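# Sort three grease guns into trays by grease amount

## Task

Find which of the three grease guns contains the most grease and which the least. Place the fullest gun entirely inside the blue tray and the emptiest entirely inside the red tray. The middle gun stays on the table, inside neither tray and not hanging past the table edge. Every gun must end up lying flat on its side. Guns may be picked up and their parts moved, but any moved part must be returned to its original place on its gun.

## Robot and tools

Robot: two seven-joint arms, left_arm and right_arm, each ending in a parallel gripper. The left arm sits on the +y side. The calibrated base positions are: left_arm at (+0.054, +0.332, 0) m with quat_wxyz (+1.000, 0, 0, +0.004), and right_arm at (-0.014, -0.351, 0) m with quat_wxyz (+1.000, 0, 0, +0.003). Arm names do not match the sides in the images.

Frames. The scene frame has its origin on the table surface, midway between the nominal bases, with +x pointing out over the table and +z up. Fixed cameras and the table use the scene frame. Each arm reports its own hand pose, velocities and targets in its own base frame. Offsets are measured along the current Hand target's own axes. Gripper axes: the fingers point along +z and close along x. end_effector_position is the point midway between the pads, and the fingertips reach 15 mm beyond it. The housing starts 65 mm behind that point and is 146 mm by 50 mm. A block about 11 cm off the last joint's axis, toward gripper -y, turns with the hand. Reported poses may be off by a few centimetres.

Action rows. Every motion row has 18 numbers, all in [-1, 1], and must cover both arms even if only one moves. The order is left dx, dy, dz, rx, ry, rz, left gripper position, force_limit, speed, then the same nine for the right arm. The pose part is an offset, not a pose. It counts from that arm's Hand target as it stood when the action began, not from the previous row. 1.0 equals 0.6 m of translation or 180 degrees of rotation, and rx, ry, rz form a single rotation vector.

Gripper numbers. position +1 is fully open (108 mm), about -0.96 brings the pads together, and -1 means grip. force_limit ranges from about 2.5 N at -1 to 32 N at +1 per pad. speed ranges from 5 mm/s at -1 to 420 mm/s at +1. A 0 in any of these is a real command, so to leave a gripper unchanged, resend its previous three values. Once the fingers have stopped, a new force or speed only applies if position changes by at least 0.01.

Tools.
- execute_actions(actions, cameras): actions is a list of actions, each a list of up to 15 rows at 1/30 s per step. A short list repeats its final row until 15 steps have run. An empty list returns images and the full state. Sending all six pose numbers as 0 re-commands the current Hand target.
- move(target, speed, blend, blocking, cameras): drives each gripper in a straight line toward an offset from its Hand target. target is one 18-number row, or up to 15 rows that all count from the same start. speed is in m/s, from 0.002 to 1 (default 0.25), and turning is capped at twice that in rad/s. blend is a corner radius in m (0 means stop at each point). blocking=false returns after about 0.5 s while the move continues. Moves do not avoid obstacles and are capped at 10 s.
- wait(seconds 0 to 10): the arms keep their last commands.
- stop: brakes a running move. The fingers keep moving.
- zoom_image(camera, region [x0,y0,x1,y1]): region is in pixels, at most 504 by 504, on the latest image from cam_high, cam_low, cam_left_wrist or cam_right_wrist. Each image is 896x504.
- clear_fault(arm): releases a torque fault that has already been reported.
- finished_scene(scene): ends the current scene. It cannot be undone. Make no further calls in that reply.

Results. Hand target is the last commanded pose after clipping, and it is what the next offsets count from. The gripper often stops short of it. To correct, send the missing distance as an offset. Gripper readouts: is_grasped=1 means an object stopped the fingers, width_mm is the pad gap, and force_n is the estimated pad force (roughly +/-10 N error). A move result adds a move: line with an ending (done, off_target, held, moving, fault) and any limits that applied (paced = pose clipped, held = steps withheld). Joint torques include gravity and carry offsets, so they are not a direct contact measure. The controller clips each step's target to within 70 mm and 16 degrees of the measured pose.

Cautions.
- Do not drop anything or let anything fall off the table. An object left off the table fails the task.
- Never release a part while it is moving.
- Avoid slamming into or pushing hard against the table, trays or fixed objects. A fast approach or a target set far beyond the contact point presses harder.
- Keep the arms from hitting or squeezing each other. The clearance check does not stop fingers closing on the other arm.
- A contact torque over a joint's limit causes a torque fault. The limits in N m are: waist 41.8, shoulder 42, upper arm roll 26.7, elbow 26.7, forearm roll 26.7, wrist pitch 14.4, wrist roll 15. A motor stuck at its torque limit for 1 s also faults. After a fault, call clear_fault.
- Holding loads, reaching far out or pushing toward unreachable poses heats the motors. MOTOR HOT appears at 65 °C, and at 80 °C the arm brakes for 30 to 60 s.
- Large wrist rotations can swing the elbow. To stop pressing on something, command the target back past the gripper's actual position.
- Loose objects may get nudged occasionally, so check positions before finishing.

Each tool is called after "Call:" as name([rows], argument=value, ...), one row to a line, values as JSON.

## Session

Call:
execute_actions(actions=[])

Scene clock: 0.00 s.
left_arm: end_effector_position=(+0.6763, +0.1061, +0.2299) width_mm=107.94 is_grasped=0 force_n=0.00 end_effector_quat_wxyz=(+0.505, +0.403, +0.682, +0.343) | right_arm: end_effector_position=(+0.2928, +0.2395, +0.3883) width_mm=107.99 is_grasped=0 force_n=0.00 end_effector_quat_wxyz=(-0.577, +0.627, +0.517, +0.080)
Joint positions: left_arm=[-0.25 0.383 0.448 1.214 -2.832 0.485 3.078] | right_arm=[0.495 -0.165 -0.412 1.025 1.017 1.82 1.001]
Joint velocities: within noise
Joint torques (N m): no reading
Motor temperatures (°C): left_arm=[33 32 32 38 31 32 32] | right_arm=[31 34 33 33 31 38 33]
Hand target: left_arm +0.6763, +0.1061, +0.2299; +0.505, +0.403, +0.682, +0.343 | right_arm +0.2928, +0.2395, +0.3883; -0.577, +0.627, +0.517, +0.080
Tool commands: left_gripper/position=+0.998 left_gripper/force_limit=+1.0 left_gripper/speed=+1.0 right_gripper/position=+1.0 right_gripper/force_limit=+1.0 right_gripper/speed=+1.0

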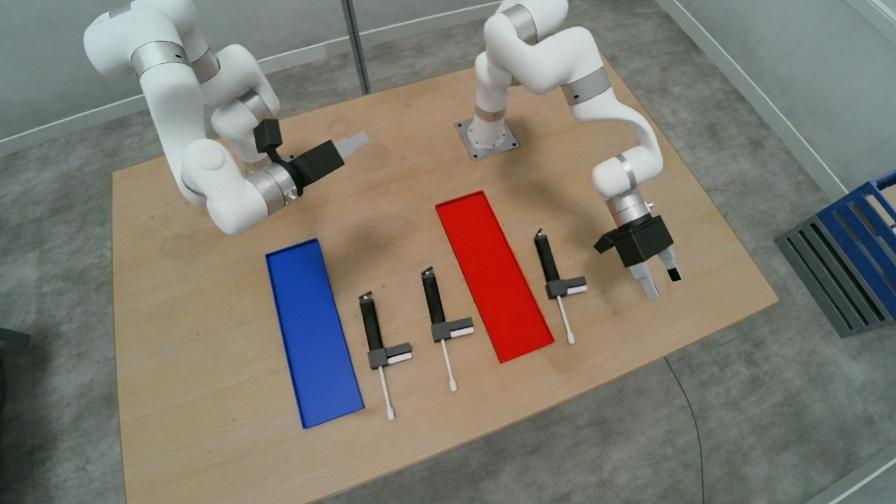

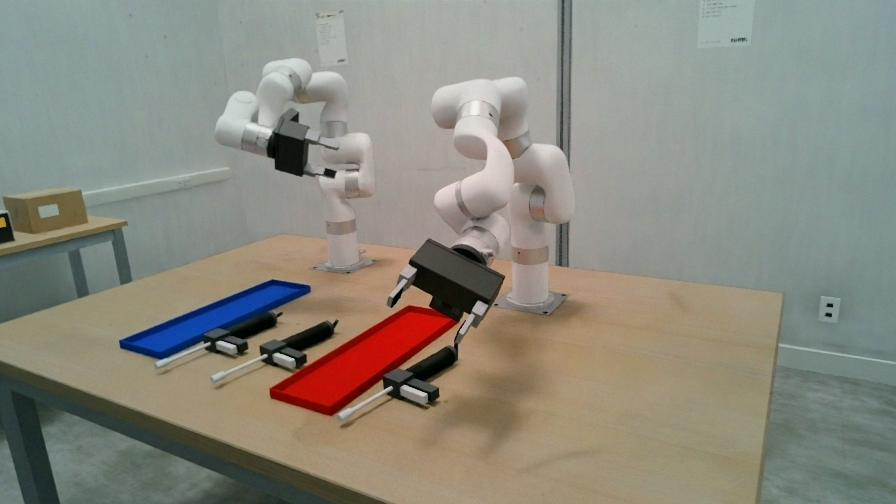

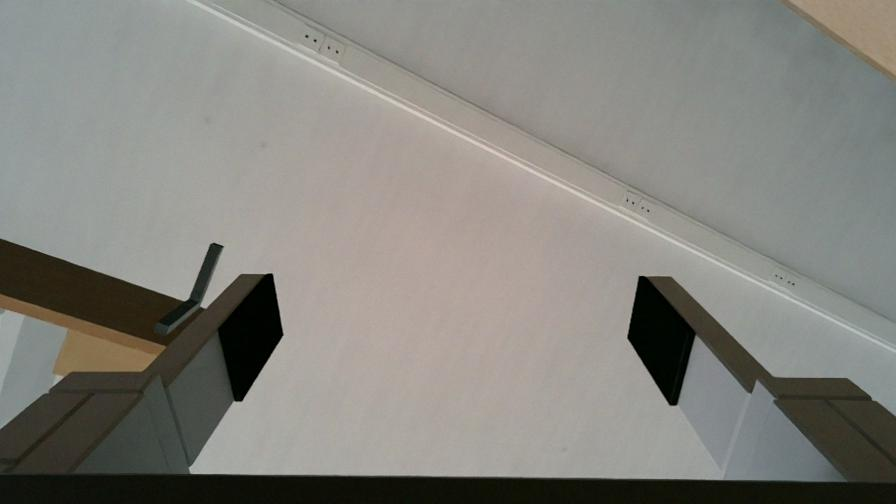

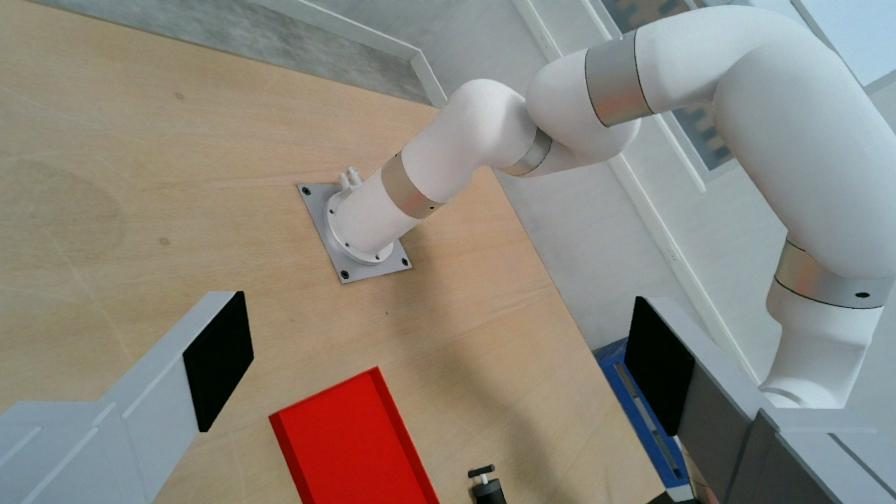

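Call:
move([
  [-0.211,0.095,-0.315,0.052,-0.525,0.174,0.31,0,0.5, -0.076,0.067,-0.247,0.061,-0.441,-0.479,0.31,0,0.5],
  [-0.403,-0.12,-0.613,0.406,-0.276,0.548,0.31,0,0.5, 0.085,0.30,-0.219,-0.443,0.335,0.771,0.31,0,0.5],
], speed=0.6, blend=[0.05,0], cameras=["all"])

Scene clock: 9.87 s.
left_arm: end_effector_position=(+0.3466, -0.1644, +0.3604) width_mm=70.06 is_grasped=0 force_n=0.00 end_effector_quat_wxyz=(+0.001, +1.000, +0.000, +0.000) | right_arm: end_effector_position=(+0.5145, +0.1980, +0.3506) width_mm=70.05 is_grasped=0 force_n=0.00 end_effector_quat_wxyz=(+0.000, +0.707, -0.707, +0.000)
Joint positions: left_arm=[-0.412 -0.314 -0.025 1.167 -0.009 1.48 1.921] | right_arm=[0.641 0.288 -0.344 1.806 0.096 1.534 -2.05]
Joint torques (N m): left_arm=[-0.68 -16.15 -0.02 13.57 1.26 -1.12 -0.38] | right_arm=[-2.67 -28.92 -1.93 27.48 0.41 -1.82 -0.34]
Hand target: left_arm +0.3466, -0.1644, +0.3604; +0.001, +1.000, +0.000, +0.000 | right_arm +0.5145, +0.1980, +0.3506; +0.000, +0.707, -0.707, +0.000
Off the commanded pose: left_arm 0.000 m, 0 deg | right_arm 0.000 m, 0 deg.
move: done

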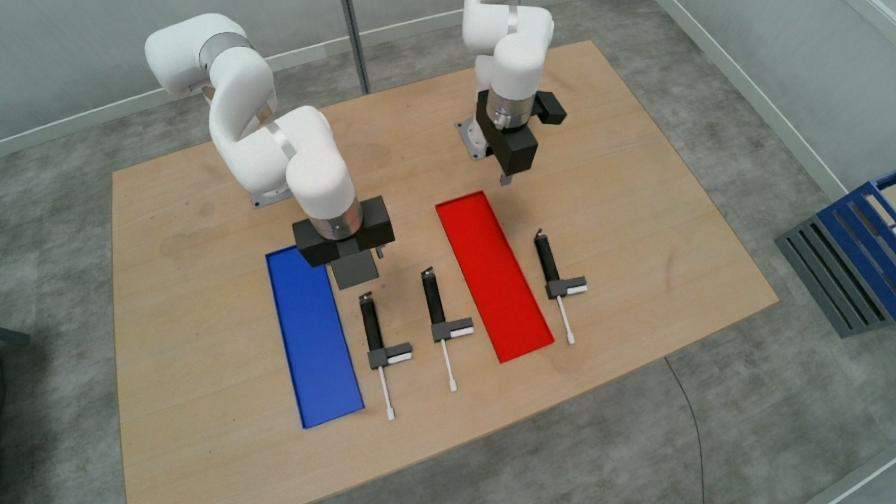

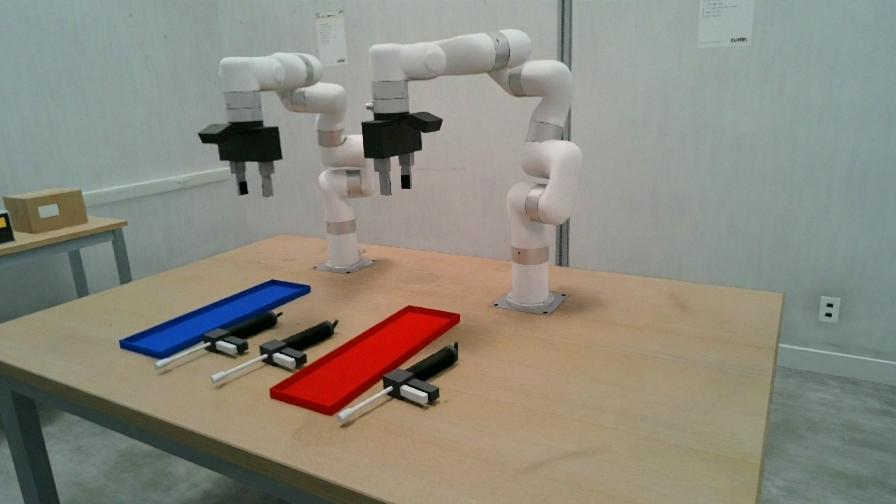

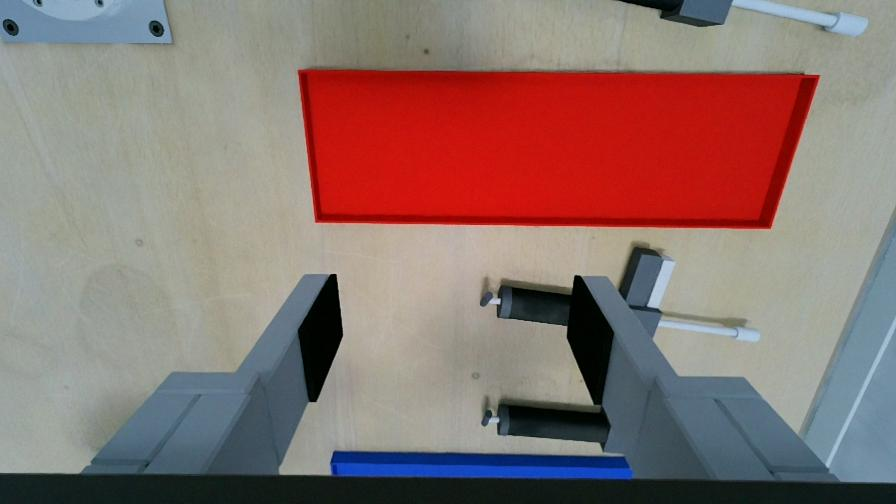

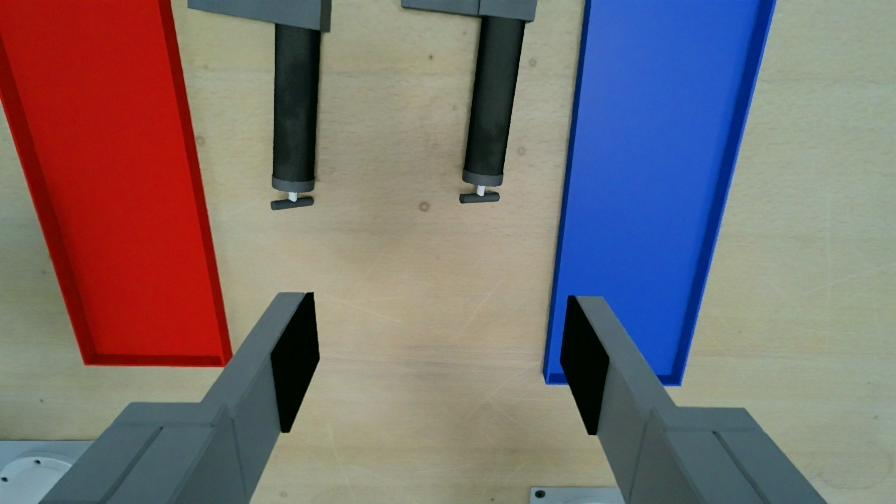

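Call:
move(target=[0,0,0,0,0,0,0.31,0,0.5, 0.089,-0.11,0.301,0,0,0.041,0.45,0,0.5], speed=0.35, cameras=["cam_right_wrist"])

Scene clock: 13.10 s.
left_arm: end_effector_position=(+0.3466, -0.1644, +0.3604) width_mm=70.06 is_grasped=0 force_n=0.00 end_effector_quat_wxyz=(+0.001, +1.000, +0.000, +0.000) | right_arm: end_effector_position=(+0.5806, +0.1447, +0.1700) width_mm=77.75 is_grasped=0 force_n=0.00 end_effector_quat_wxyz=(+0.000, -0.660, +0.751, +0.000)
Joint positions: left_arm=[-0.412 -0.314 -0.025 1.167 -0.009 1.48 1.921] | right_arm=[0.539 0.505 -0.372 1.586 0.197 1.117 -2.105]
Joint torques (N m): left_arm=[-0.67 -16.11 0.03 13.5 1.14 -1.32 -0.4] | right_arm=[-2.69 -33.2 -4.9 27.83 0.59 -2.29 -0.28]
Hand target: left_arm +0.3466, -0.1644, +0.3604; +0.001, +1.000, +0.000, +0.000 | right_arm +0.5805, +0.1446, +0.1700; +0.000, -0.660, +0.751, +0.000
Off the commanded pose: left_arm 0.000 m, 0 deg | right_arm 0.000 m, 0 deg.
move: done
Images, in order (width x height): cam_right_wrist 896x504.

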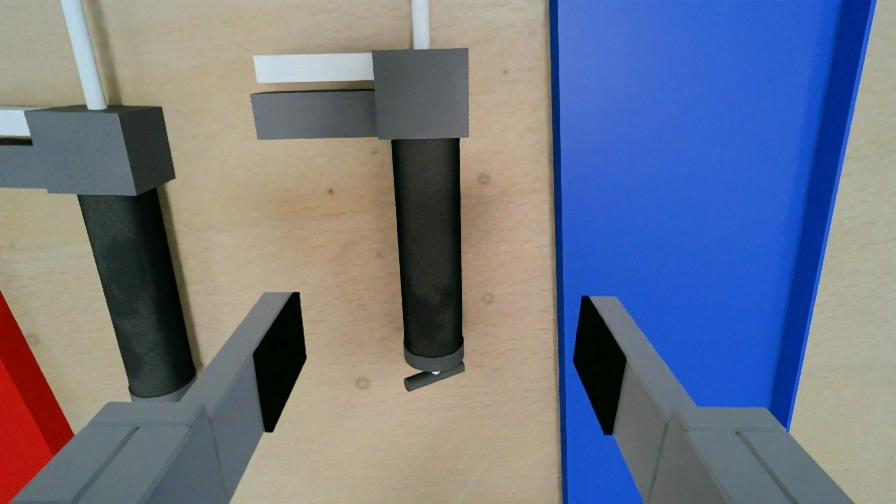

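Call:
move([
  [0,0,0,0,0,0,0.31,0,0.5, -0.012,0.017,0.19,0,0,0,0.45,0,0.5],
  [0,0,0,0,0,0,0.31,0,0.5, -0.012,0.017,0.2397,0,0,0,0.45,0,0.5],
  [0,0,0,0,0,0,0.31,0,0.5, -0.012,0.017,0.2397,0,0,0,-1,0.6,-0.1],
  [0,0,0,0,0,0,0.31,0,0.5, -0.012,0.017,-0.05,0,0,0,-1,0.6,-0.1],
  [0,0,0,0,0,0,0.31,0,0.5, -0.074,0.254,-0.15,0,0,0.461,-1,0.6,-0.1],
], speed=[0.3,0.12,0.1,0.25,0.5], blend=[0.01,0,0,0.04,0], cameras=["cam_right_wrist"])

Call:
move([
  [0.023,0.347,0.03,0,0,0,0.31,0,0.5, 0,0,0,0,0,0,-1,0.6,-0.1],
  [0.023,0.347,0.167,0,0,0,0.31,0,0.5, 0,0,0,0,0,0,-1,0.6,-0.1],
  [0.023,0.347,0.167,0,0,0,-1,0,-0.2, 0,0,0,0,0,0,-1,0.6,-0.1],
], speed=[0.4,0.15,0.1], blend=[0.01,0,0], cameras=["cam_left_wrist"])

Scene clock: 18.97 s.
left_arm: end_effector_position=(+0.3466, -0.1644, +0.3604) width_mm=70.06 is_grasped=0 force_n=0.00 end_effector_quat_wxyz=(+0.001, +1.000, +0.000, +0.000) | right_arm: end_effector_position=(+0.4351, +0.2081, +0.2600) width_mm=35.16 is_grasped=1 force_n=41.22 end_effector_quat_wxyz=(+0.000, +0.003, +1.000, +0.000)
Joint positions: left_arm=[-0.412 -0.314 -0.025 1.167 -0.009 1.48 1.921] | right_arm=[0.879 0.024 -0.438 1.224 0.011 1.203 -0.342]
Joint torques (N m): left_arm=[-0.66 -16.07 -0.03 13.56 1.12 -1.35 -0.38] | right_arm=[1.74 -26.15 0.62 29.54 -0.73 -2.87 0.68]
Hand target: left_arm +0.3466, -0.1644, +0.3604; +0.001, +1.000, +0.000, +0.000 | right_arm +0.4351, +0.2082, +0.2600; +0.000, +0.003, +1.000, +0.000
Off the commanded pose: left_arm 0.000 m, 0 deg | right_arm 0.000 m, 0 deg.
move: done
Images, in order (width x height): cam_right_wrist 896x504.

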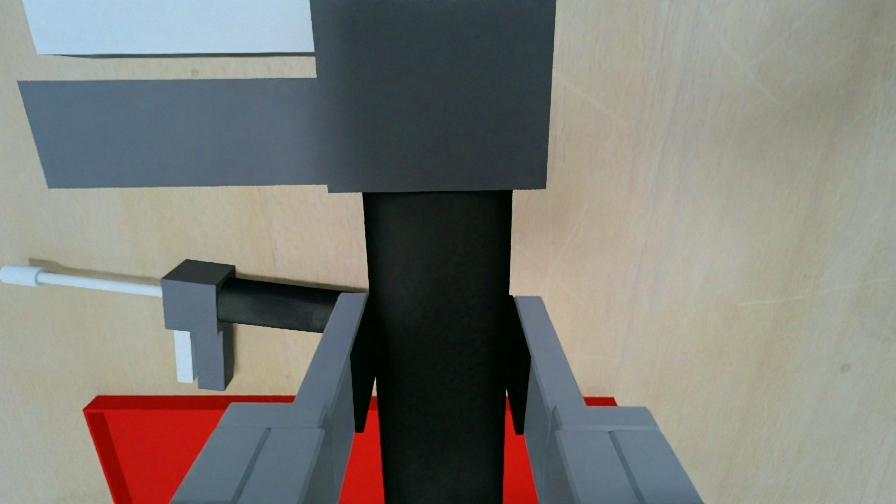

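Scene clock: 21.23 s.
left_arm: end_effector_position=(+0.3604, -0.3728, +0.2606) width_mm=8.30 is_grasped=0 force_n=26.53 end_effector_quat_wxyz=(+0.001, +1.000, +0.000, +0.000) | right_arm: end_effector_position=(+0.4351, +0.2082, +0.2600) width_mm=35.16 is_grasped=1 force_n=38.12 end_effector_quat_wxyz=(+0.000, +0.003, +1.000, +0.000)
Joint positions: left_arm=[-0.575 0.146 -0.244 1.373 0.036 1.23 1.528] | right_arm=[0.879 0.024 -0.438 1.224 0.011 1.203 -0.342]
Joint torques (N m): left_arm=[2.11 -33 0.81 14.29 0.92 -1.89 -0.25] | right_arm=[1.14 -24.62 1.36 28.75 0.28 -1.2 -0.6]
Hand target: left_arm +0.3604, -0.3728, +0.2606; +0.001, +1.000, +0.000, +0.000 | right_arm +0.4351, +0.2082, +0.2600; +0.000, +0.003, +1.000, +0.000
Off the commanded pose: left_arm 0.000 m, 0 deg | right_arm 0.000 m, 0 deg.
move: done
Images, in order (width x height): cam_left_wrist 896x504.

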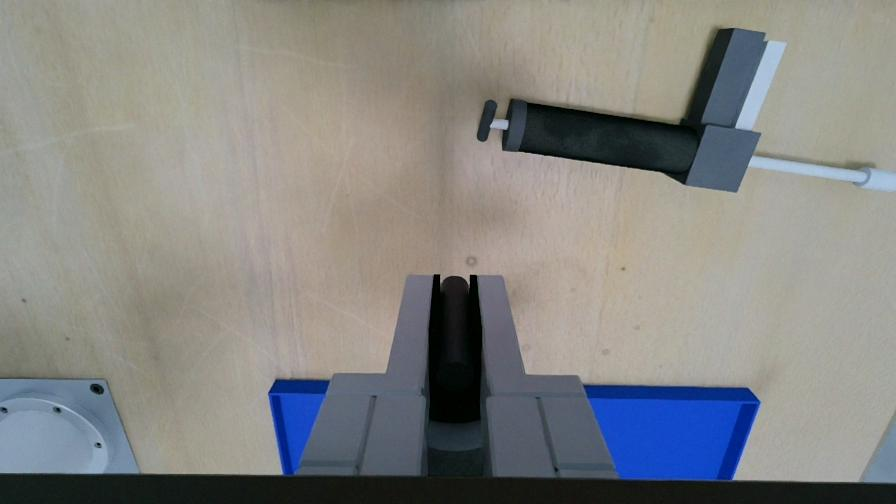

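Call:
move(target=[0,-0.038,0,0,0,0,-1,0.01,-0.2, 0,0,0,0,0,0,-1,0.6,-0.1], speed=0.06)

Call:
move(target=[0,-0.02,0,0,0,0,-1,0.01,-0.2, 0,0,0,0,0,0,-1,0.6,-0.1], speed=0.06)

Scene clock: 22.43 s.
left_arm: end_effector_position=(+0.3604, -0.3501, +0.2606) width_mm=8.30 is_grasped=1 force_n=26.53 end_effector_quat_wxyz=(+0.001, +1.000, +0.000, +0.000) | right_arm: end_effector_position=(+0.4350, +0.2082, +0.2600) width_mm=35.16 is_grasped=1 force_n=36.98 end_effector_quat_wxyz=(+0.000, +0.003, +1.000, +0.000)
Joint positions: left_arm=[-0.551 0.09 -0.229 1.305 0.02 1.216 1.57] | right_arm=[0.88 0.024 -0.438 1.224 0.011 1.203 -0.342]
Joint torques (N m): left_arm=[9.01 -31.37 6.92 10.79 3.9 0.48 0.37] | right_arm=[-11.74 -25.05 -9.34 24.72 -4.6 0.53 -0.44]
Hand target: left_arm +0.3604, -0.3500, +0.2606; +0.001, +1.000, +0.000, +0.000 | right_arm +0.4351, +0.2082, +0.2600; +0.000, +0.003, +1.000, +0.000
Off the commanded pose: left_arm 0.000 m, 0 deg | right_arm 0.000 m, 0 deg.
move: done

Scene clock: 23.23 s.
left_arm: end_effector_position=(+0.3604, -0.3380, +0.2606) width_mm=8.30 is_grasped=1 force_n=26.53 end_effector_quat_wxyz=(+0.001, +1.000, +0.000, +0.000) | right_arm: end_effector_position=(+0.4351, +0.2082, +0.2600) width_mm=35.16 is_grasped=1 force_n=36.88 end_effector_quat_wxyz=(+0.000, +0.003, +1.000, +0.000)
Joint positions: left_arm=[-0.539 0.061 -0.22 1.271 0.013 1.21 1.593] | right_arm=[0.88 0.024 -0.438 1.224 0.011 1.203 -0.342]
Joint torques (N m): left_arm=[10.06 -30.05 7.66 10.15 4.47 0.5 0.38] | right_arm=[-12.33 -25.89 -10.22 24.93 -4.84 0.81 -0.61]
Hand target: left_arm +0.3604, -0.3380, +0.2606; +0.001, +1.000, +0.000, +0.000 | right_arm +0.4351, +0.2082, +0.2600; +0.000, +0.003, +1.000, +0.000
Off the commanded pose: left_arm 0.000 m, 0 deg | right_arm 0.000 m, 0 deg.
move: done

Call:
move([
  [0,0.059,0,0,0,0,-1,0.01,-0.2, 0,0,0,0,0,0,-1,0.6,-0.1],
  [0,0.058,0,0,0,0,0.31,0,0.3, 0,0,0,0,0,0,-1,0.6,-0.1],
  [0,0.045,-0.13,0,0,0,0.31,0,0.3, 0,0,0,0,0,0,-1,0.6,-0.1],
  [0.1758,-0.537,-0.08,0,0,0.5,0.31,0,0.3, 0.01,0.0,0,0,0,-0.2,-1,0.6,-0.1],
  [0.1758,-0.537,-0.066,0,0,0.5,0.31,0,0.3, 0.047,0.4207,0.0,0,0,-0.504,-1,0.6,-0.1],
  [0.1758,-0.537,-0.066,0,0,0.5,0.31,0,0.3, 0.047,0.4207,0.29,0,0,-0.504,-1,0.6,-0.1],
], speed=[0.08,0.05,0.25,0.6,0.45,0.3], blend=[0,0,0.03,0.03,0.02,0], cameras=["cam_left_wrist","cam_right_wrist","cam_high"])

Scene clock: 30.67 s.
left_arm: end_effector_position=(+0.4658, -0.0157, +0.2996) width_mm=70.06 is_grasped=0 force_n=0.00 end_effector_quat_wxyz=(+0.001, +0.707, -0.707, +0.001) | right_arm: end_effector_position=(+0.4084, +0.4608, +0.0861) width_mm=35.17 is_grasped=1 force_n=39.91 end_effector_quat_wxyz=(+0.000, +0.709, -0.705, +0.000)
Joint positions: left_arm=[-0.215 -0.046 0.178 1.262 0.007 1.307 3.888] | right_arm=[0.995 0.646 -0.19 1.585 0.14 0.952 -1.601]
Joint torques (N m): left_arm=[1.22 -24.5 0.36 13.11 -0.59 -1.61 0.4] | right_arm=[-2.42 -40.9 -3.45 30.53 0.11 -3.34 -0.23]
Hand target: left_arm +0.4658, -0.0157, +0.2996; +0.001, +0.707, -0.707, +0.001 | right_arm +0.4084, +0.4608, +0.0860; +0.000, +0.709, -0.705, +0.000
Off the commanded pose: left_arm 0.000 m, 0 deg | right_arm 0.000 m, 0 deg.
move: done
Images, in order (width x height): cam_high 896x504, cam_left_wrist 896x504, cam_right_wrist 896x504.

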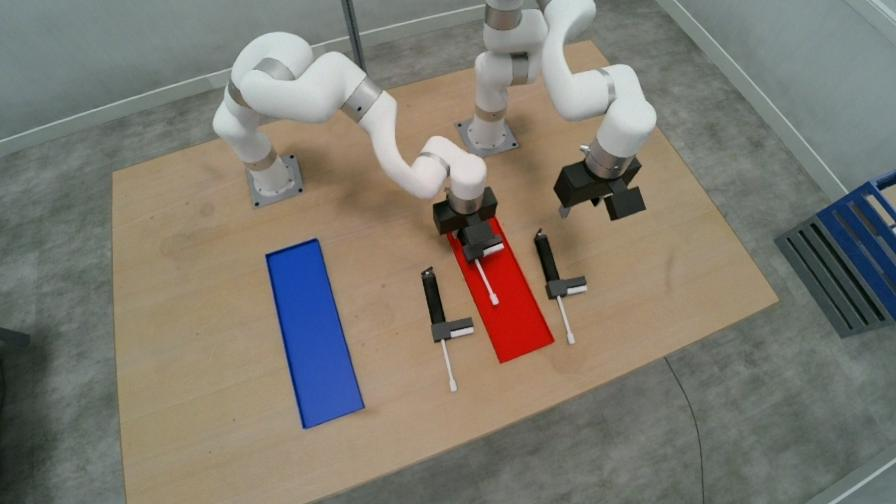

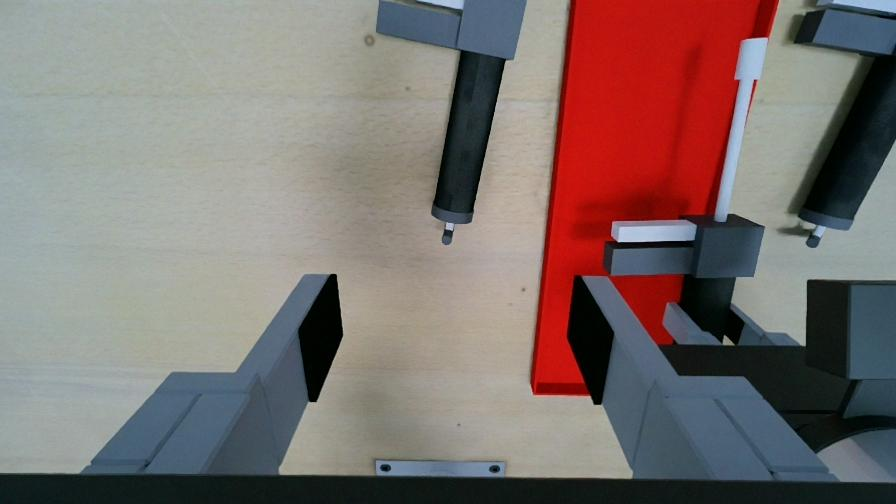

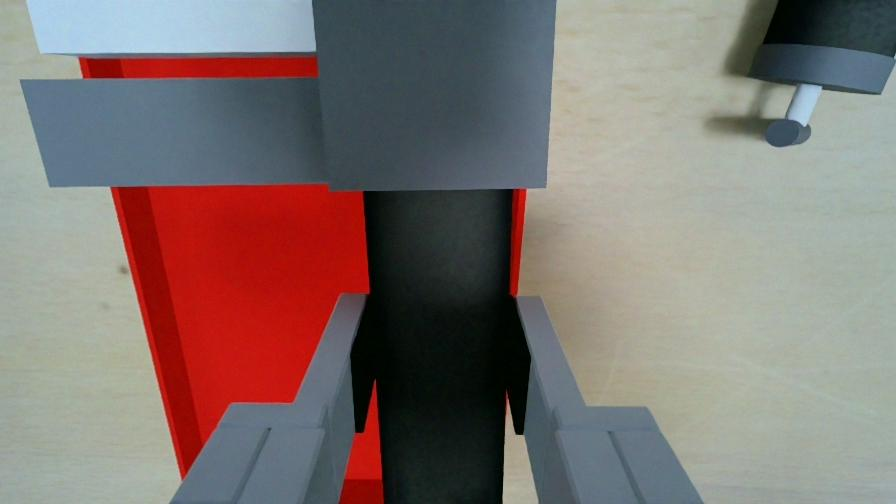

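Call:
move([
  [0.018,-0.042,0.41,0,0,0.051,0.31,0,0.3, -0.027,0,0.07,0,0,0,-1,0.6,-0.1],
  [0.018,-0.042,0.455,0,0,0.051,0.31,0,0.3, -0.027,0,0.092,0,0,0,-1,0.6,-0.1],
  [0.018,-0.042,0.455,0,0,0.051,-1,0.6,-0.1, -0.027,0,0.092,0,0,0,0,0,0],
  [0.018,-0.042,0.3,0,0,0.051,-1,0.6,-0.1, -0.027,0,-0.2,0,0,0,0,0,0],
], speed=[0.25,0.07,0.1,0.25], blend=[0.005,0,0,0], cameras=["cam_right_wrist","cam_left_wrist"])

Scene clock: 36.50 s.
left_arm: end_effector_position=(+0.4910, -0.0268, +0.1196) width_mm=35.10 is_grasped=1 force_n=39.77 end_effector_quat_wxyz=(-0.001, -0.648, +0.761, -0.001) | right_arm: end_effector_position=(+0.4082, +0.4769, +0.2060) width_mm=53.00 is_grasped=0 force_n=0.00 end_effector_quat_wxyz=(+0.000, +0.709, -0.705, +0.000)
Joint positions: left_arm=[-0.215 0.21 0.167 1.032 -0.05 0.826 4.069] | right_arm=[1.002 0.576 -0.198 1.828 0.113 1.262 -1.563]
Joint torques (N m): left_arm=[-0.61 -37.61 1.16 14.18 1.19 -1.68 -0.4] | right_arm=[-2.15 -36.85 -3.1 28.38 0.1 -2.12 0.31]
Hand target: left_arm +0.4910, -0.0268, +0.1196; -0.001, -0.648, +0.761, -0.001 | right_arm +0.4082, +0.4769, +0.2060; +0.000, +0.709, -0.705, +0.000
Off the commanded pose: left_arm 0.000 m, 0 deg | right_arm 0.000 m, 0 deg.
move: done
Images, in order (width x height): cam_left_wrist 896x504, cam_right_wrist 896x504.

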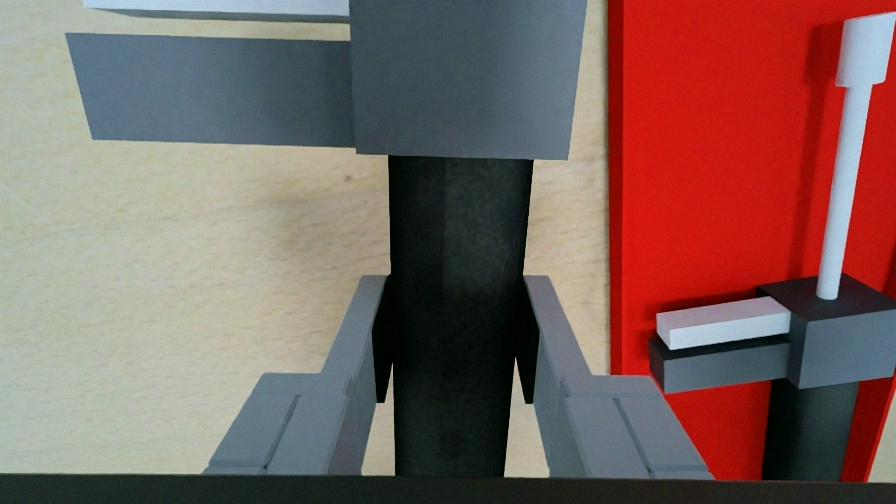

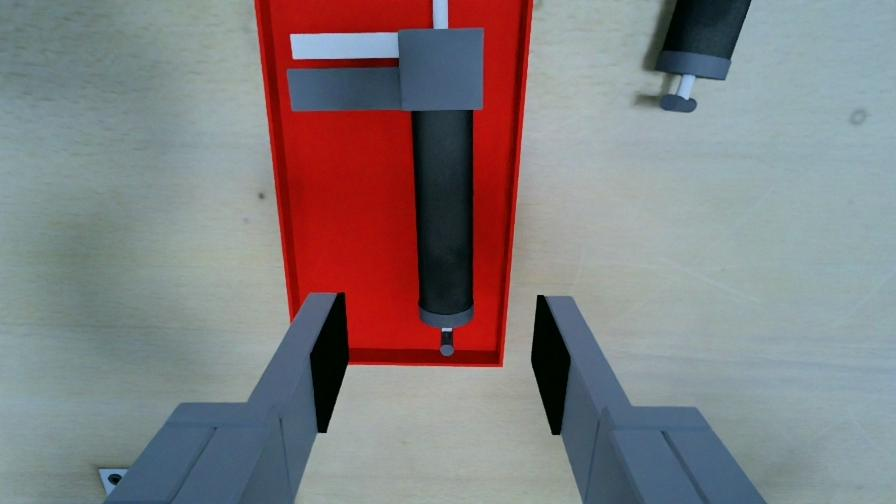

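Call:
move([
  [0,0,-0.1,0,0,0,-1,0.6,-0.1, 0.02,0,-0.257,0,0,0.04,0.31,0,0],
  [0.05,0.04,-0.234,0,0,-0.1,-1,0.6,-0.1, 0.264,-0.013,-0.257,0,0,0.5036,0.31,0,0],
  [0.25,0.206,-0.234,0,0,-0.5485,-1,0.6,-0.1, 0.264,-0.013,-0.257,0,0,0.5036,0.31,0,0],
], speed=0.5, blend=[0.03,0.02,0], cameras=["cam_right_wrist","cam_left_wrist","cam_high"])

Scene clock: 41.77 s.
left_arm: end_effector_position=(+0.3451, -0.1550, +0.2602) width_mm=35.10 is_grasped=1 force_n=39.54 end_effector_quat_wxyz=(+0.001, +1.000, -0.004, +0.000) | right_arm: end_effector_position=(+0.4171, +0.3186, +0.3602) width_mm=70.05 is_grasped=0 force_n=0.00 end_effector_quat_wxyz=(+0.000, +0.002, +1.000, +0.000)
Joint positions: left_arm=[-0.291 -0.331 -0.115 0.868 -0.042 1.197 1.979] | right_arm=[1.047 0.194 -0.458 1.703 0.085 1.528 -0.187]
Joint torques (N m): left_arm=[1.27 -22.19 0.57 14.76 1.49 -1.38 -0.42] | right_arm=[2.11 -27.5 -2.84 25.72 -0.82 -2.51 0.32]
Hand target: left_arm +0.3451, -0.1550, +0.2602; +0.001, +1.000, -0.004, +0.000 | right_arm +0.4171, +0.3186, +0.3602; +0.000, +0.002, +1.000, +0.000
Off the commanded pose: left_arm 0.000 m, 0 deg | right_arm 0.000 m, 0 deg.
move: done
Images, in order (width x height): cam_high 896x504, cam_left_wrist 896x504, cam_right_wrist 896x504.

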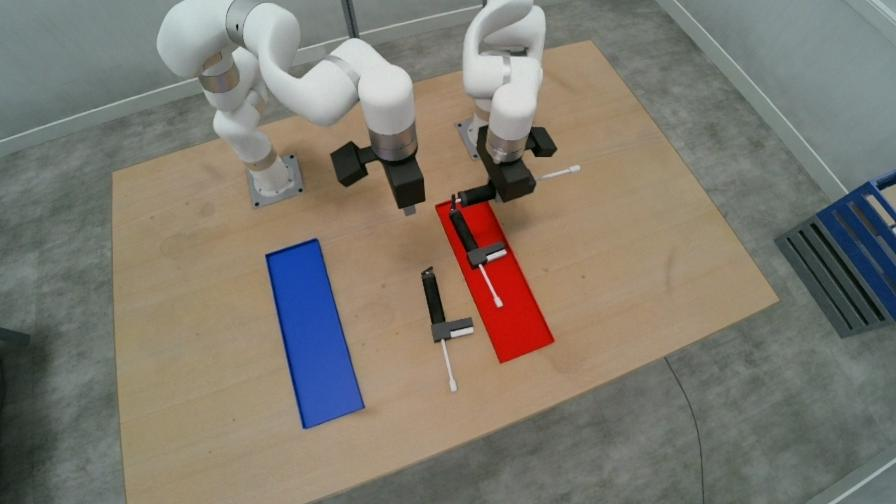

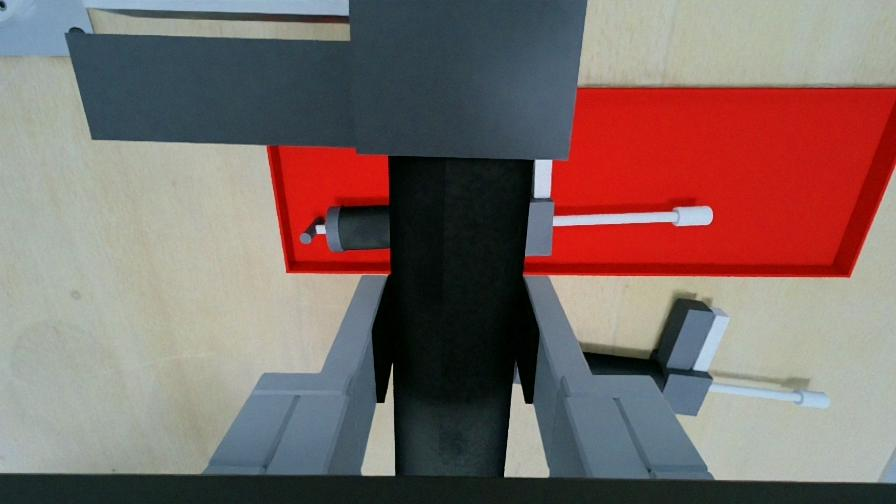

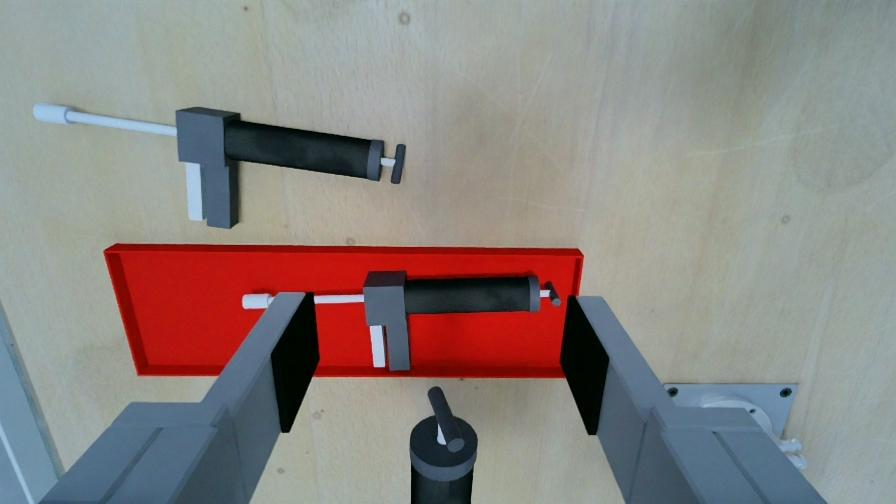

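Call:
move([
  [0,0,0,0,0,0,-1,0.6,-0.1, 0,0.197,0.03,0,0,0,0.31,0,0],
  [0,0,0,0,0,0,-1,0.6,-0.1, 0,0.197,0.167,0,0,0,0.31,0,0],
], speed=[0.35,0.2], blend=[0.02,0], cameras=["cam_right_wrist"])

Scene clock: 44.13 s.
left_arm: end_effector_position=(+0.3451, -0.1550, +0.2602) width_mm=35.10 is_grasped=1 force_n=39.54 end_effector_quat_wxyz=(+0.001, +1.000, -0.004, +0.000) | right_arm: end_effector_position=(+0.4176, +0.4368, +0.2600) width_mm=70.05 is_grasped=0 force_n=0.00 end_effector_quat_wxyz=(+0.000, +0.002, +1.000, +0.000)
Joint positions: left_arm=[-0.291 -0.331 -0.115 0.868 -0.042 1.197 1.979] | right_arm=[1.091 0.486 -0.393 1.816 0.184 1.365 -0.079]
Joint torques (N m): left_arm=[0.44 -22.35 0.41 14.68 1.39 -1.39 -0.41] | right_arm=[2 -36.03 -4.17 25.77 0.37 -2.45 -0.2]
Hand target: left_arm +0.3451, -0.1550, +0.2602; +0.001, +1.000, -0.004, +0.000 | right_arm +0.4176, +0.4368, +0.2600; +0.000, +0.002, +1.000, +0.000
Off the commanded pose: left_arm 0.000 m, 0 deg | right_arm 0.000 m, 0 deg.
move: done
Images, in order (width x height): cam_right_wrist 896x504.

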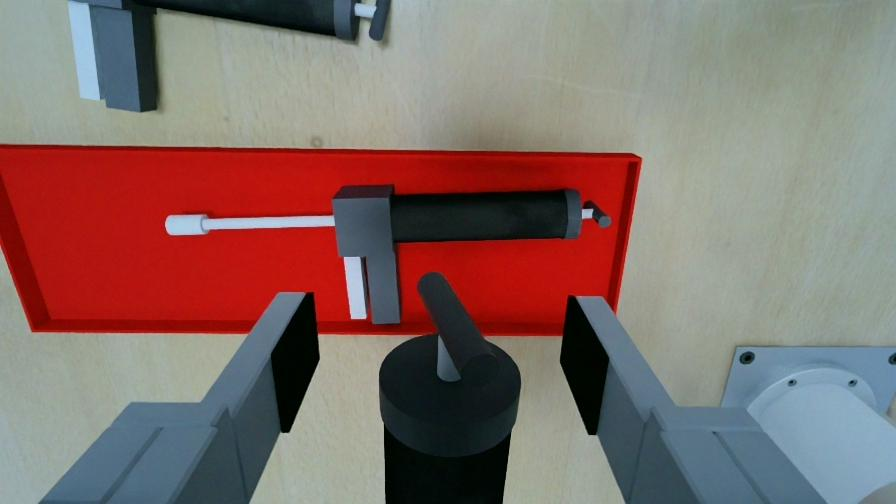

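Call:
move([
  [0,0,0,0,0,0,-1,0.6,-0.1, 0,0,0,0,0,0,-1,0,-0.1],
], speed=0.1)

Call:
move(target=[0,0,0,0,0,0,-1,0.6,-0.1, 0,-0.042,0,0,0,0,-1,0,-0.1], speed=0.06, cameras=["cam_right_wrist"])

Call:
move(target=[0,0,0,0,0,0,-1,0.6,-0.1, 0,-0.033,0,0,0,0,-1,0,-0.1], speed=0.06)

Scene clock: 45.20 s.
left_arm: end_effector_position=(+0.3452, -0.1549, +0.2603) width_mm=35.10 is_grasped=1 force_n=36.04 end_effector_quat_wxyz=(+0.001, +1.000, -0.004, +0.000) | right_arm: end_effector_position=(+0.4175, +0.4368, +0.2599) width_mm=36.41 is_grasped=1 force_n=35.20 end_effector_quat_wxyz=(+0.000, +0.002, +1.000, +0.000)
Joint positions: left_arm=[-0.291 -0.332 -0.115 0.868 -0.042 1.197 1.979] | right_arm=[1.091 0.487 -0.393 1.816 0.184 1.365 -0.079]
Joint torques (N m): left_arm=[-5.62 -19.61 -3.57 12.77 -2.15 0.3 1.15] | right_arm=[-7.3 -34.65 -9.99 31.86 -1.13 -6.04 0.09]
Hand target: left_arm +0.3451, -0.1550, +0.2602; +0.001, +1.000, -0.004, +0.000 | right_arm +0.4176, +0.4368, +0.2600; +0.000, +0.002, +1.000, +0.000
Off the commanded pose: left_arm 0.000 m, 0 deg | right_arm 0.000 m, 0 deg.
move: done

Scene clock: 46.07 s.
left_arm: end_effector_position=(+0.3324, -0.1490, +0.2556) width_mm=35.33 is_grasped=1 force_n=23.48 end_effector_quat_wxyz=(-0.010, +1.000, -0.003, -0.026) | right_arm: end_effector_position=(+0.4053, +0.4409, +0.2586) width_mm=36.49 is_grasped=1 force_n=29.12 end_effector_quat_wxyz=(-0.004, -0.013, +1.000, +0.006)
Joint positions: left_arm=[-0.29 -0.331 -0.115 0.866 -0.042 1.251 1.98] | right_arm=[1.093 0.457 -0.365 1.774 0.177 1.345 -0.089]
Joint torques (N m): left_arm=[-1.71 -19.94 -0.49 13.19 -1.38 0.44 -0.16] | right_arm=[-4.47 -33.8 -10.44 28.55 -1.52 -4.15 0.39]
Hand target: left_arm +0.3324, -0.1490, +0.2556; -0.010, +1.000, -0.003, -0.026 (not the last commanded pose) | right_arm +0.4053, +0.4409, +0.2586; -0.004, -0.013, +1.000, +0.006 (not the last commanded pose)
Tool commands: left_gripper/position=-1.0 left_gripper/force_limit=+0.6 left_gripper/speed=-0.1 right_gripper/position=-1.0 right_gripper/force_limit=+0.0 right_gripper/speed=-0.1
Off the commanded pose: left_arm 0.015 m, 3 deg | right_arm 0.032 m, 2 deg.
TORQUE FAULT: the external load on joint 6 (wrist pitch) of the left arm reached its load limit, and that arm stopped. TORQUE FAULT: the external load on joint 3 (upper arm roll) of the right arm reached its load limit, and that arm stopped. On each arm, the contact can be on any part of the arm beyond the joint that stopped it, not only on its tool. The stops overlap, and so far they count together as 1 of the actions that you can send in this scene. A torque fault puts only its own arm into a fault stop. Those arms' remaining commands of this call were not run. The hold on each of those joints was moved back by the arms themselves, up to 3 degrees, as the stops began, but on the right arm a joint was then at its load limit, so there every hold on the arm was set where the arm was. The right arm may still press on what stopped it. Those arms are still stopped at the end of this call. While their stops run, those arms, their grippers or tools too, take no new command.
CLEAR FAULT: each arm stays stopped (state 4) until you call clear_fault with its name: clear_fault(arm="left_arm"), clear_fault(arm="right_arm").
End effector pose when the fault began: left_arm: position (+0.3439, -0.1540, +0.2593), quat_wxyz (+0.000, +1.000, -0.004, -0.003) | right_arm: position (+0.4171, +0.4290, +0.2604), quat_wxyz (+0.001, +0.001, +1.000, +0.002)
Joint positions when the fault began: left_arm=[-0.29 -0.331 -0.115 0.866 -0.042 1.201 1.98] | right_arm=[1.094 0.458 -0.397 1.774 0.178 1.347 -0.089]
move: fault (left_arm, right_arm)
Images, in order (width x height): cam_right_wrist 896x504.

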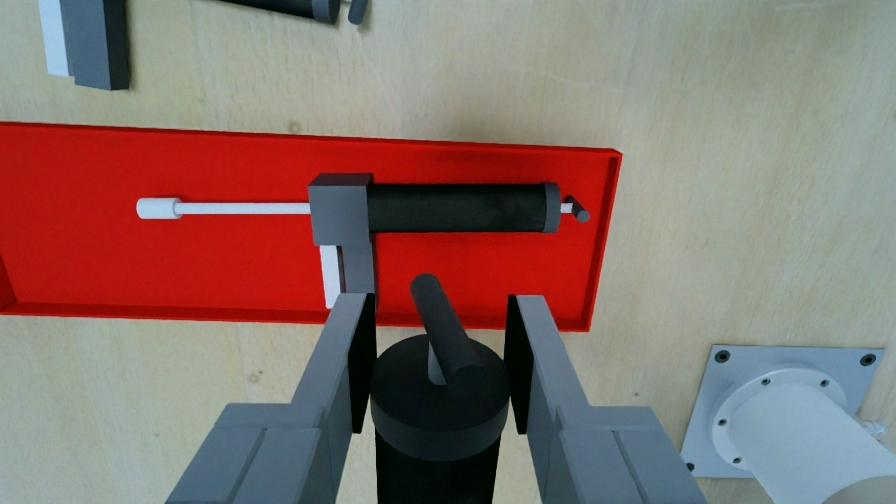

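not run: an earlier result of this reply reported a stop or a fault. Calls in your next reply go to the robot.

Call:
clear_fault(arm="right_arm")

Call:
clear_fault(arm="left_arm")

Scene clock: 46.33 s.
left_arm: end_effector_position=(+0.3324, -0.1490, +0.2556) width_mm=35.33 is_grasped=1 force_n=23.51 end_effector_quat_wxyz=(-0.010, +1.000, -0.003, -0.026) | right_arm: end_effector_position=(+0.4053, +0.4410, +0.2586) width_mm=36.49 is_grasped=1 force_n=29.12 end_effector_quat_wxyz=(-0.004, -0.013, +1.000, +0.006)
Joint positions: left_arm=[-0.29 -0.331 -0.115 0.866 -0.042 1.251 1.98] | right_arm=[1.093 0.457 -0.365 1.774 0.177 1.345 -0.089]
Joint torques (N m): left_arm=[-1.65 -19.84 -0.48 13.26 -1.43 0.55 -0.2] | right_arm=[-4.38 -33.86 -10.34 28.15 -1.3 -4.4 0.34]
Hand target: left_arm +0.3324, -0.1490, +0.2556; -0.010, +1.000, -0.003, -0.026 (not the last commanded pose) | right_arm +0.4053, +0.4410, +0.2586; -0.004, -0.013, +1.000, +0.006 (not the last commanded pose)
Tool commands: left_gripper/position=-1.0 left_gripper/force_limit=+0.6 left_gripper/speed=-0.1 right_gripper/position=-1.0 right_gripper/force_limit=+0.0 right_gripper/speed=-0.1
Off the commanded pose: left_arm 0.015 m, 3 deg | right_arm 0.032 m, 2 deg.
TORQUE FAULT, CONTINUED: the left arm was still stopped when this call began, by the torque fault of joint 6 (wrist pitch) that an earlier result reported. The call counts as one of the actions that you can send in this scene. That arm is still stopped at the end of this call. While its stop runs, that arm, its gripper or tool too, takes no new command.
TORQUE FAULT, CONTINUED: the right arm's stop, for the torque fault of joint 3 (upper arm roll) that an earlier result reported, is over. The hold on joint 3 (upper arm roll) of that arm was moved back by the arm itself, up to 3 degrees, as the stop began, but a joint of that arm was then at its load limit, so every hold on that arm was set where that arm was. That arm's target is now where it stood when the stop ended, not its last command. That arm's gripper keeps its grip as last carried out, and that arm accepts commands again: back off and push less far.
CLEAR FAULT: your call cleared the right arm's torque fault. If a joint's load stays at its limit, that arm stops again at once.
CLEAR FAULT: the left arm stays stopped (state 4) until you call clear_fault(arm="left_arm").

Scene clock: 46.37 s.
left_arm: end_effector_position=(+0.3325, -0.1490, +0.2556) width_mm=35.33 is_grasped=1 force_n=23.51 end_effector_quat_wxyz=(-0.010, +1.000, -0.003, -0.026) end_effector_velocity=(+0.002, -0.001, +0.000) end_effector_angular_velocity=(-0.003, -0.006, +0.000) | right_arm: end_effector_position=(+0.4051, +0.4410, +0.2586) width_mm=36.49 is_grasped=1 force_n=29.12 end_effector_quat_wxyz=(-0.005, -0.013, +1.000, +0.006) end_effector_velocity=(-0.004, +0.001, +0.000) end_effector_angular_velocity=(-0.003, +0.006, +0.006)
Joint positions: left_arm=[-0.29 -0.331 -0.115 0.866 -0.042 1.251 1.98] | right_arm=[1.093 0.457 -0.364 1.774 0.178 1.345 -0.089]
Joint velocities: left_arm=[-0.002 0 0.002 0 -0.001 -0.007 0] | right_arm=[0.003 0 0.003 0.002 0.001 0.008 -0.001]
Joint torques (N m): left_arm=[-0.66 -18.05 -0.01 12.92 -0.08 -0.11 -0.1] | right_arm=[-3.79 -33.79 -8.53 27.54 -0.91 -4.17 0.03]
Hand target: left_arm +0.3324, -0.1490, +0.2556; -0.010, +1.000, -0.003, -0.026 (not the last commanded pose) | right_arm +0.4053, +0.4410, +0.2586; -0.004, -0.013, +1.000, +0.006 (not the last commanded pose)
Tool commands: left_gripper/position=-1.0 left_gripper/force_limit=+0.6 left_gripper/speed=-0.1 right_gripper/position=-1.0 right_gripper/force_limit=+0.0 right_gripper/speed=-0.1
Off the commanded pose: left_arm 0.015 m, 3 deg | right_arm 0.032 m, 2 deg.
TORQUE FAULT, CONTINUED: the left arm's stop, for the torque fault of joint 6 (wrist pitch) that an earlier result reported, is over. The call counts as one of the actions that you can send in this scene. The hold on joint 6 (wrist pitch) of that arm was moved back by the arm itself, up to 3 degrees, as the stop began. That arm's target is now where it stood when the stop ended, not its last command. That arm's gripper keeps its grip as last carried out, and that arm accepts commands again: back off and push less far.
CLEAR FAULT: your call cleared the left arm's torque fault. If a joint's load stays at its limit, that arm stops again at once.

Open right fingers (to ~62 mm), look.

Call:
move(target=[0,0,0,0,0,0,-1,0.6,-0.1, 0,0,0,0,0,0,0.2,0,-0.3], speed=0.05, cameras=["cam_right_wrist","cam_left_wrist"])

Scene clock: 47.07 s.
left_arm: end_effector_position=(+0.3323, -0.1490, +0.2556) width_mm=35.31 is_grasped=1 force_n=24.66 end_effector_quat_wxyz=(-0.010, +1.000, -0.003, -0.026) | right_arm: end_effector_position=(+0.4053, +0.4409, +0.2586) width_mm=63.99 is_grasped=0 force_n=0.00 end_effector_quat_wxyz=(-0.004, -0.013, +1.000, +0.006)
Joint positions: left_arm=[-0.29 -0.331 -0.115 0.866 -0.042 1.251 1.98] | right_arm=[1.092 0.457 -0.365 1.774 0.177 1.345 -0.089]
Joint torques (N m): left_arm=[1.02 -21.95 1.23 15.19 0.68 -1.56 0.04] | right_arm=[1.94 -34.09 -3.73 26.41 0.43 -2 0.31]
Hand target: left_arm +0.3324, -0.1490, +0.2556; -0.010, +1.000, -0.003, -0.026 | right_arm +0.4053, +0.4410, +0.2586; -0.004, -0.013, +1.000, +0.006
Off the commanded pose: left_arm 0.000 m, 0 deg | right_arm 0.000 m, 0 deg.
move: done
Images, in order (width x height): cam_left_wrist 896x504, cam_right_wrist 896x504.

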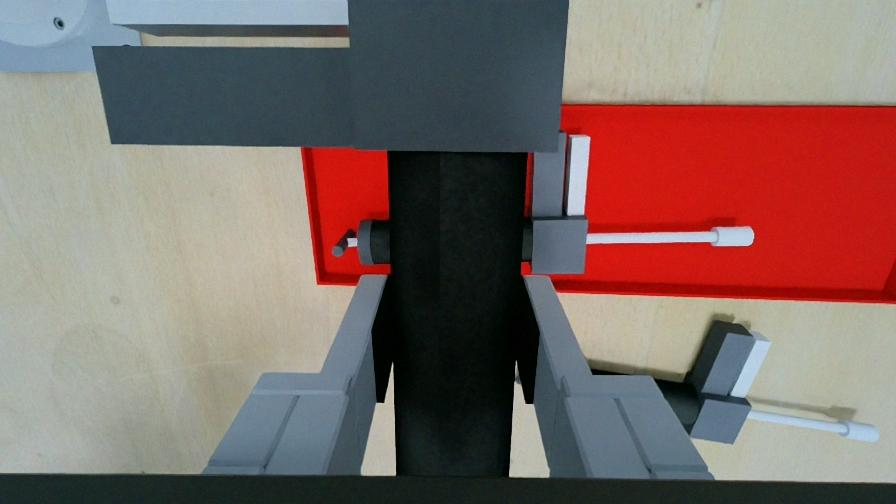

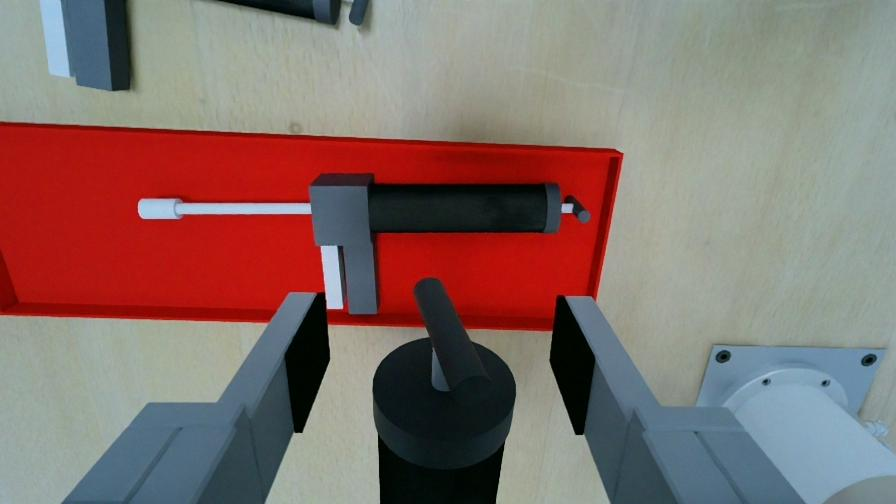

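Call:
move([
  [0,0,0,0,0,0,-1,0.6,-0.1, 0,-0.023,0,0,0,0,0.2,0,-0.3],
  [0,0,0,0,0,0,-1,0.6,-0.1, 0,-0.023,0,0,0,0,-1,0,-0.2],
], speed=0.05, cameras=["cam_right_wrist"])

Scene clock: 49.07 s.
left_arm: end_effector_position=(+0.3324, -0.1489, +0.2557) width_mm=35.29 is_grasped=1 force_n=25.07 end_effector_quat_wxyz=(-0.010, +1.000, -0.003, -0.026) | right_arm: end_effector_position=(+0.4055, +0.4272, +0.2584) width_mm=8.31 is_grasped=1 force_n=28.92 end_effector_quat_wxyz=(-0.004, -0.013, +1.000, +0.006)
Joint positions: left_arm=[-0.29 -0.331 -0.115 0.866 -0.042 1.251 1.98] | right_arm=[1.092 0.418 -0.372 1.716 0.168 1.325 -0.103]
Joint torques (N m): left_arm=[-2.42 -20.27 -1.15 13.68 -0.15 -0.24 0.3] | right_arm=[-4 -32.48 -7.37 27.87 -0.8 -3.92 -0.14]
Hand target: left_arm +0.3324, -0.1490, +0.2556; -0.010, +1.000, -0.003, -0.026 | right_arm +0.4056, +0.4272, +0.2585; -0.004, -0.013, +1.000, +0.006
Off the commanded pose: left_arm 0.000 m, 0 deg | right_arm 0.000 m, 0 deg.
move: done
Images, in order (width x height): cam_right_wrist 896x504.

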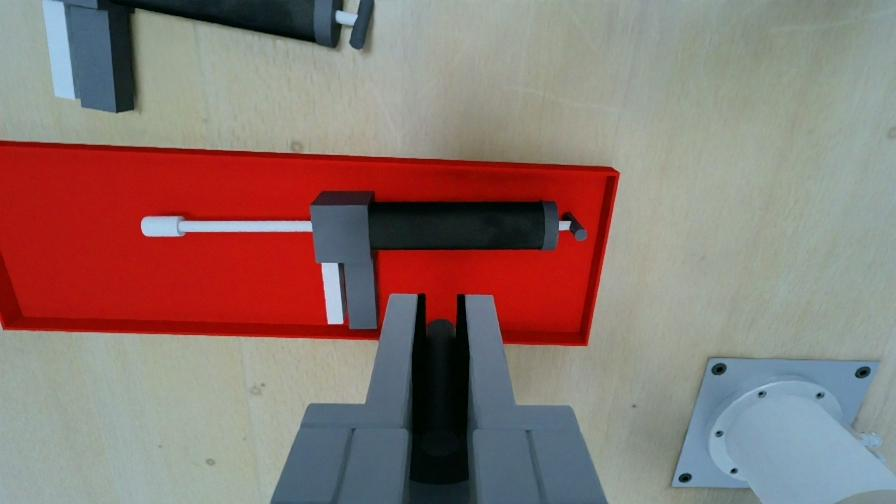

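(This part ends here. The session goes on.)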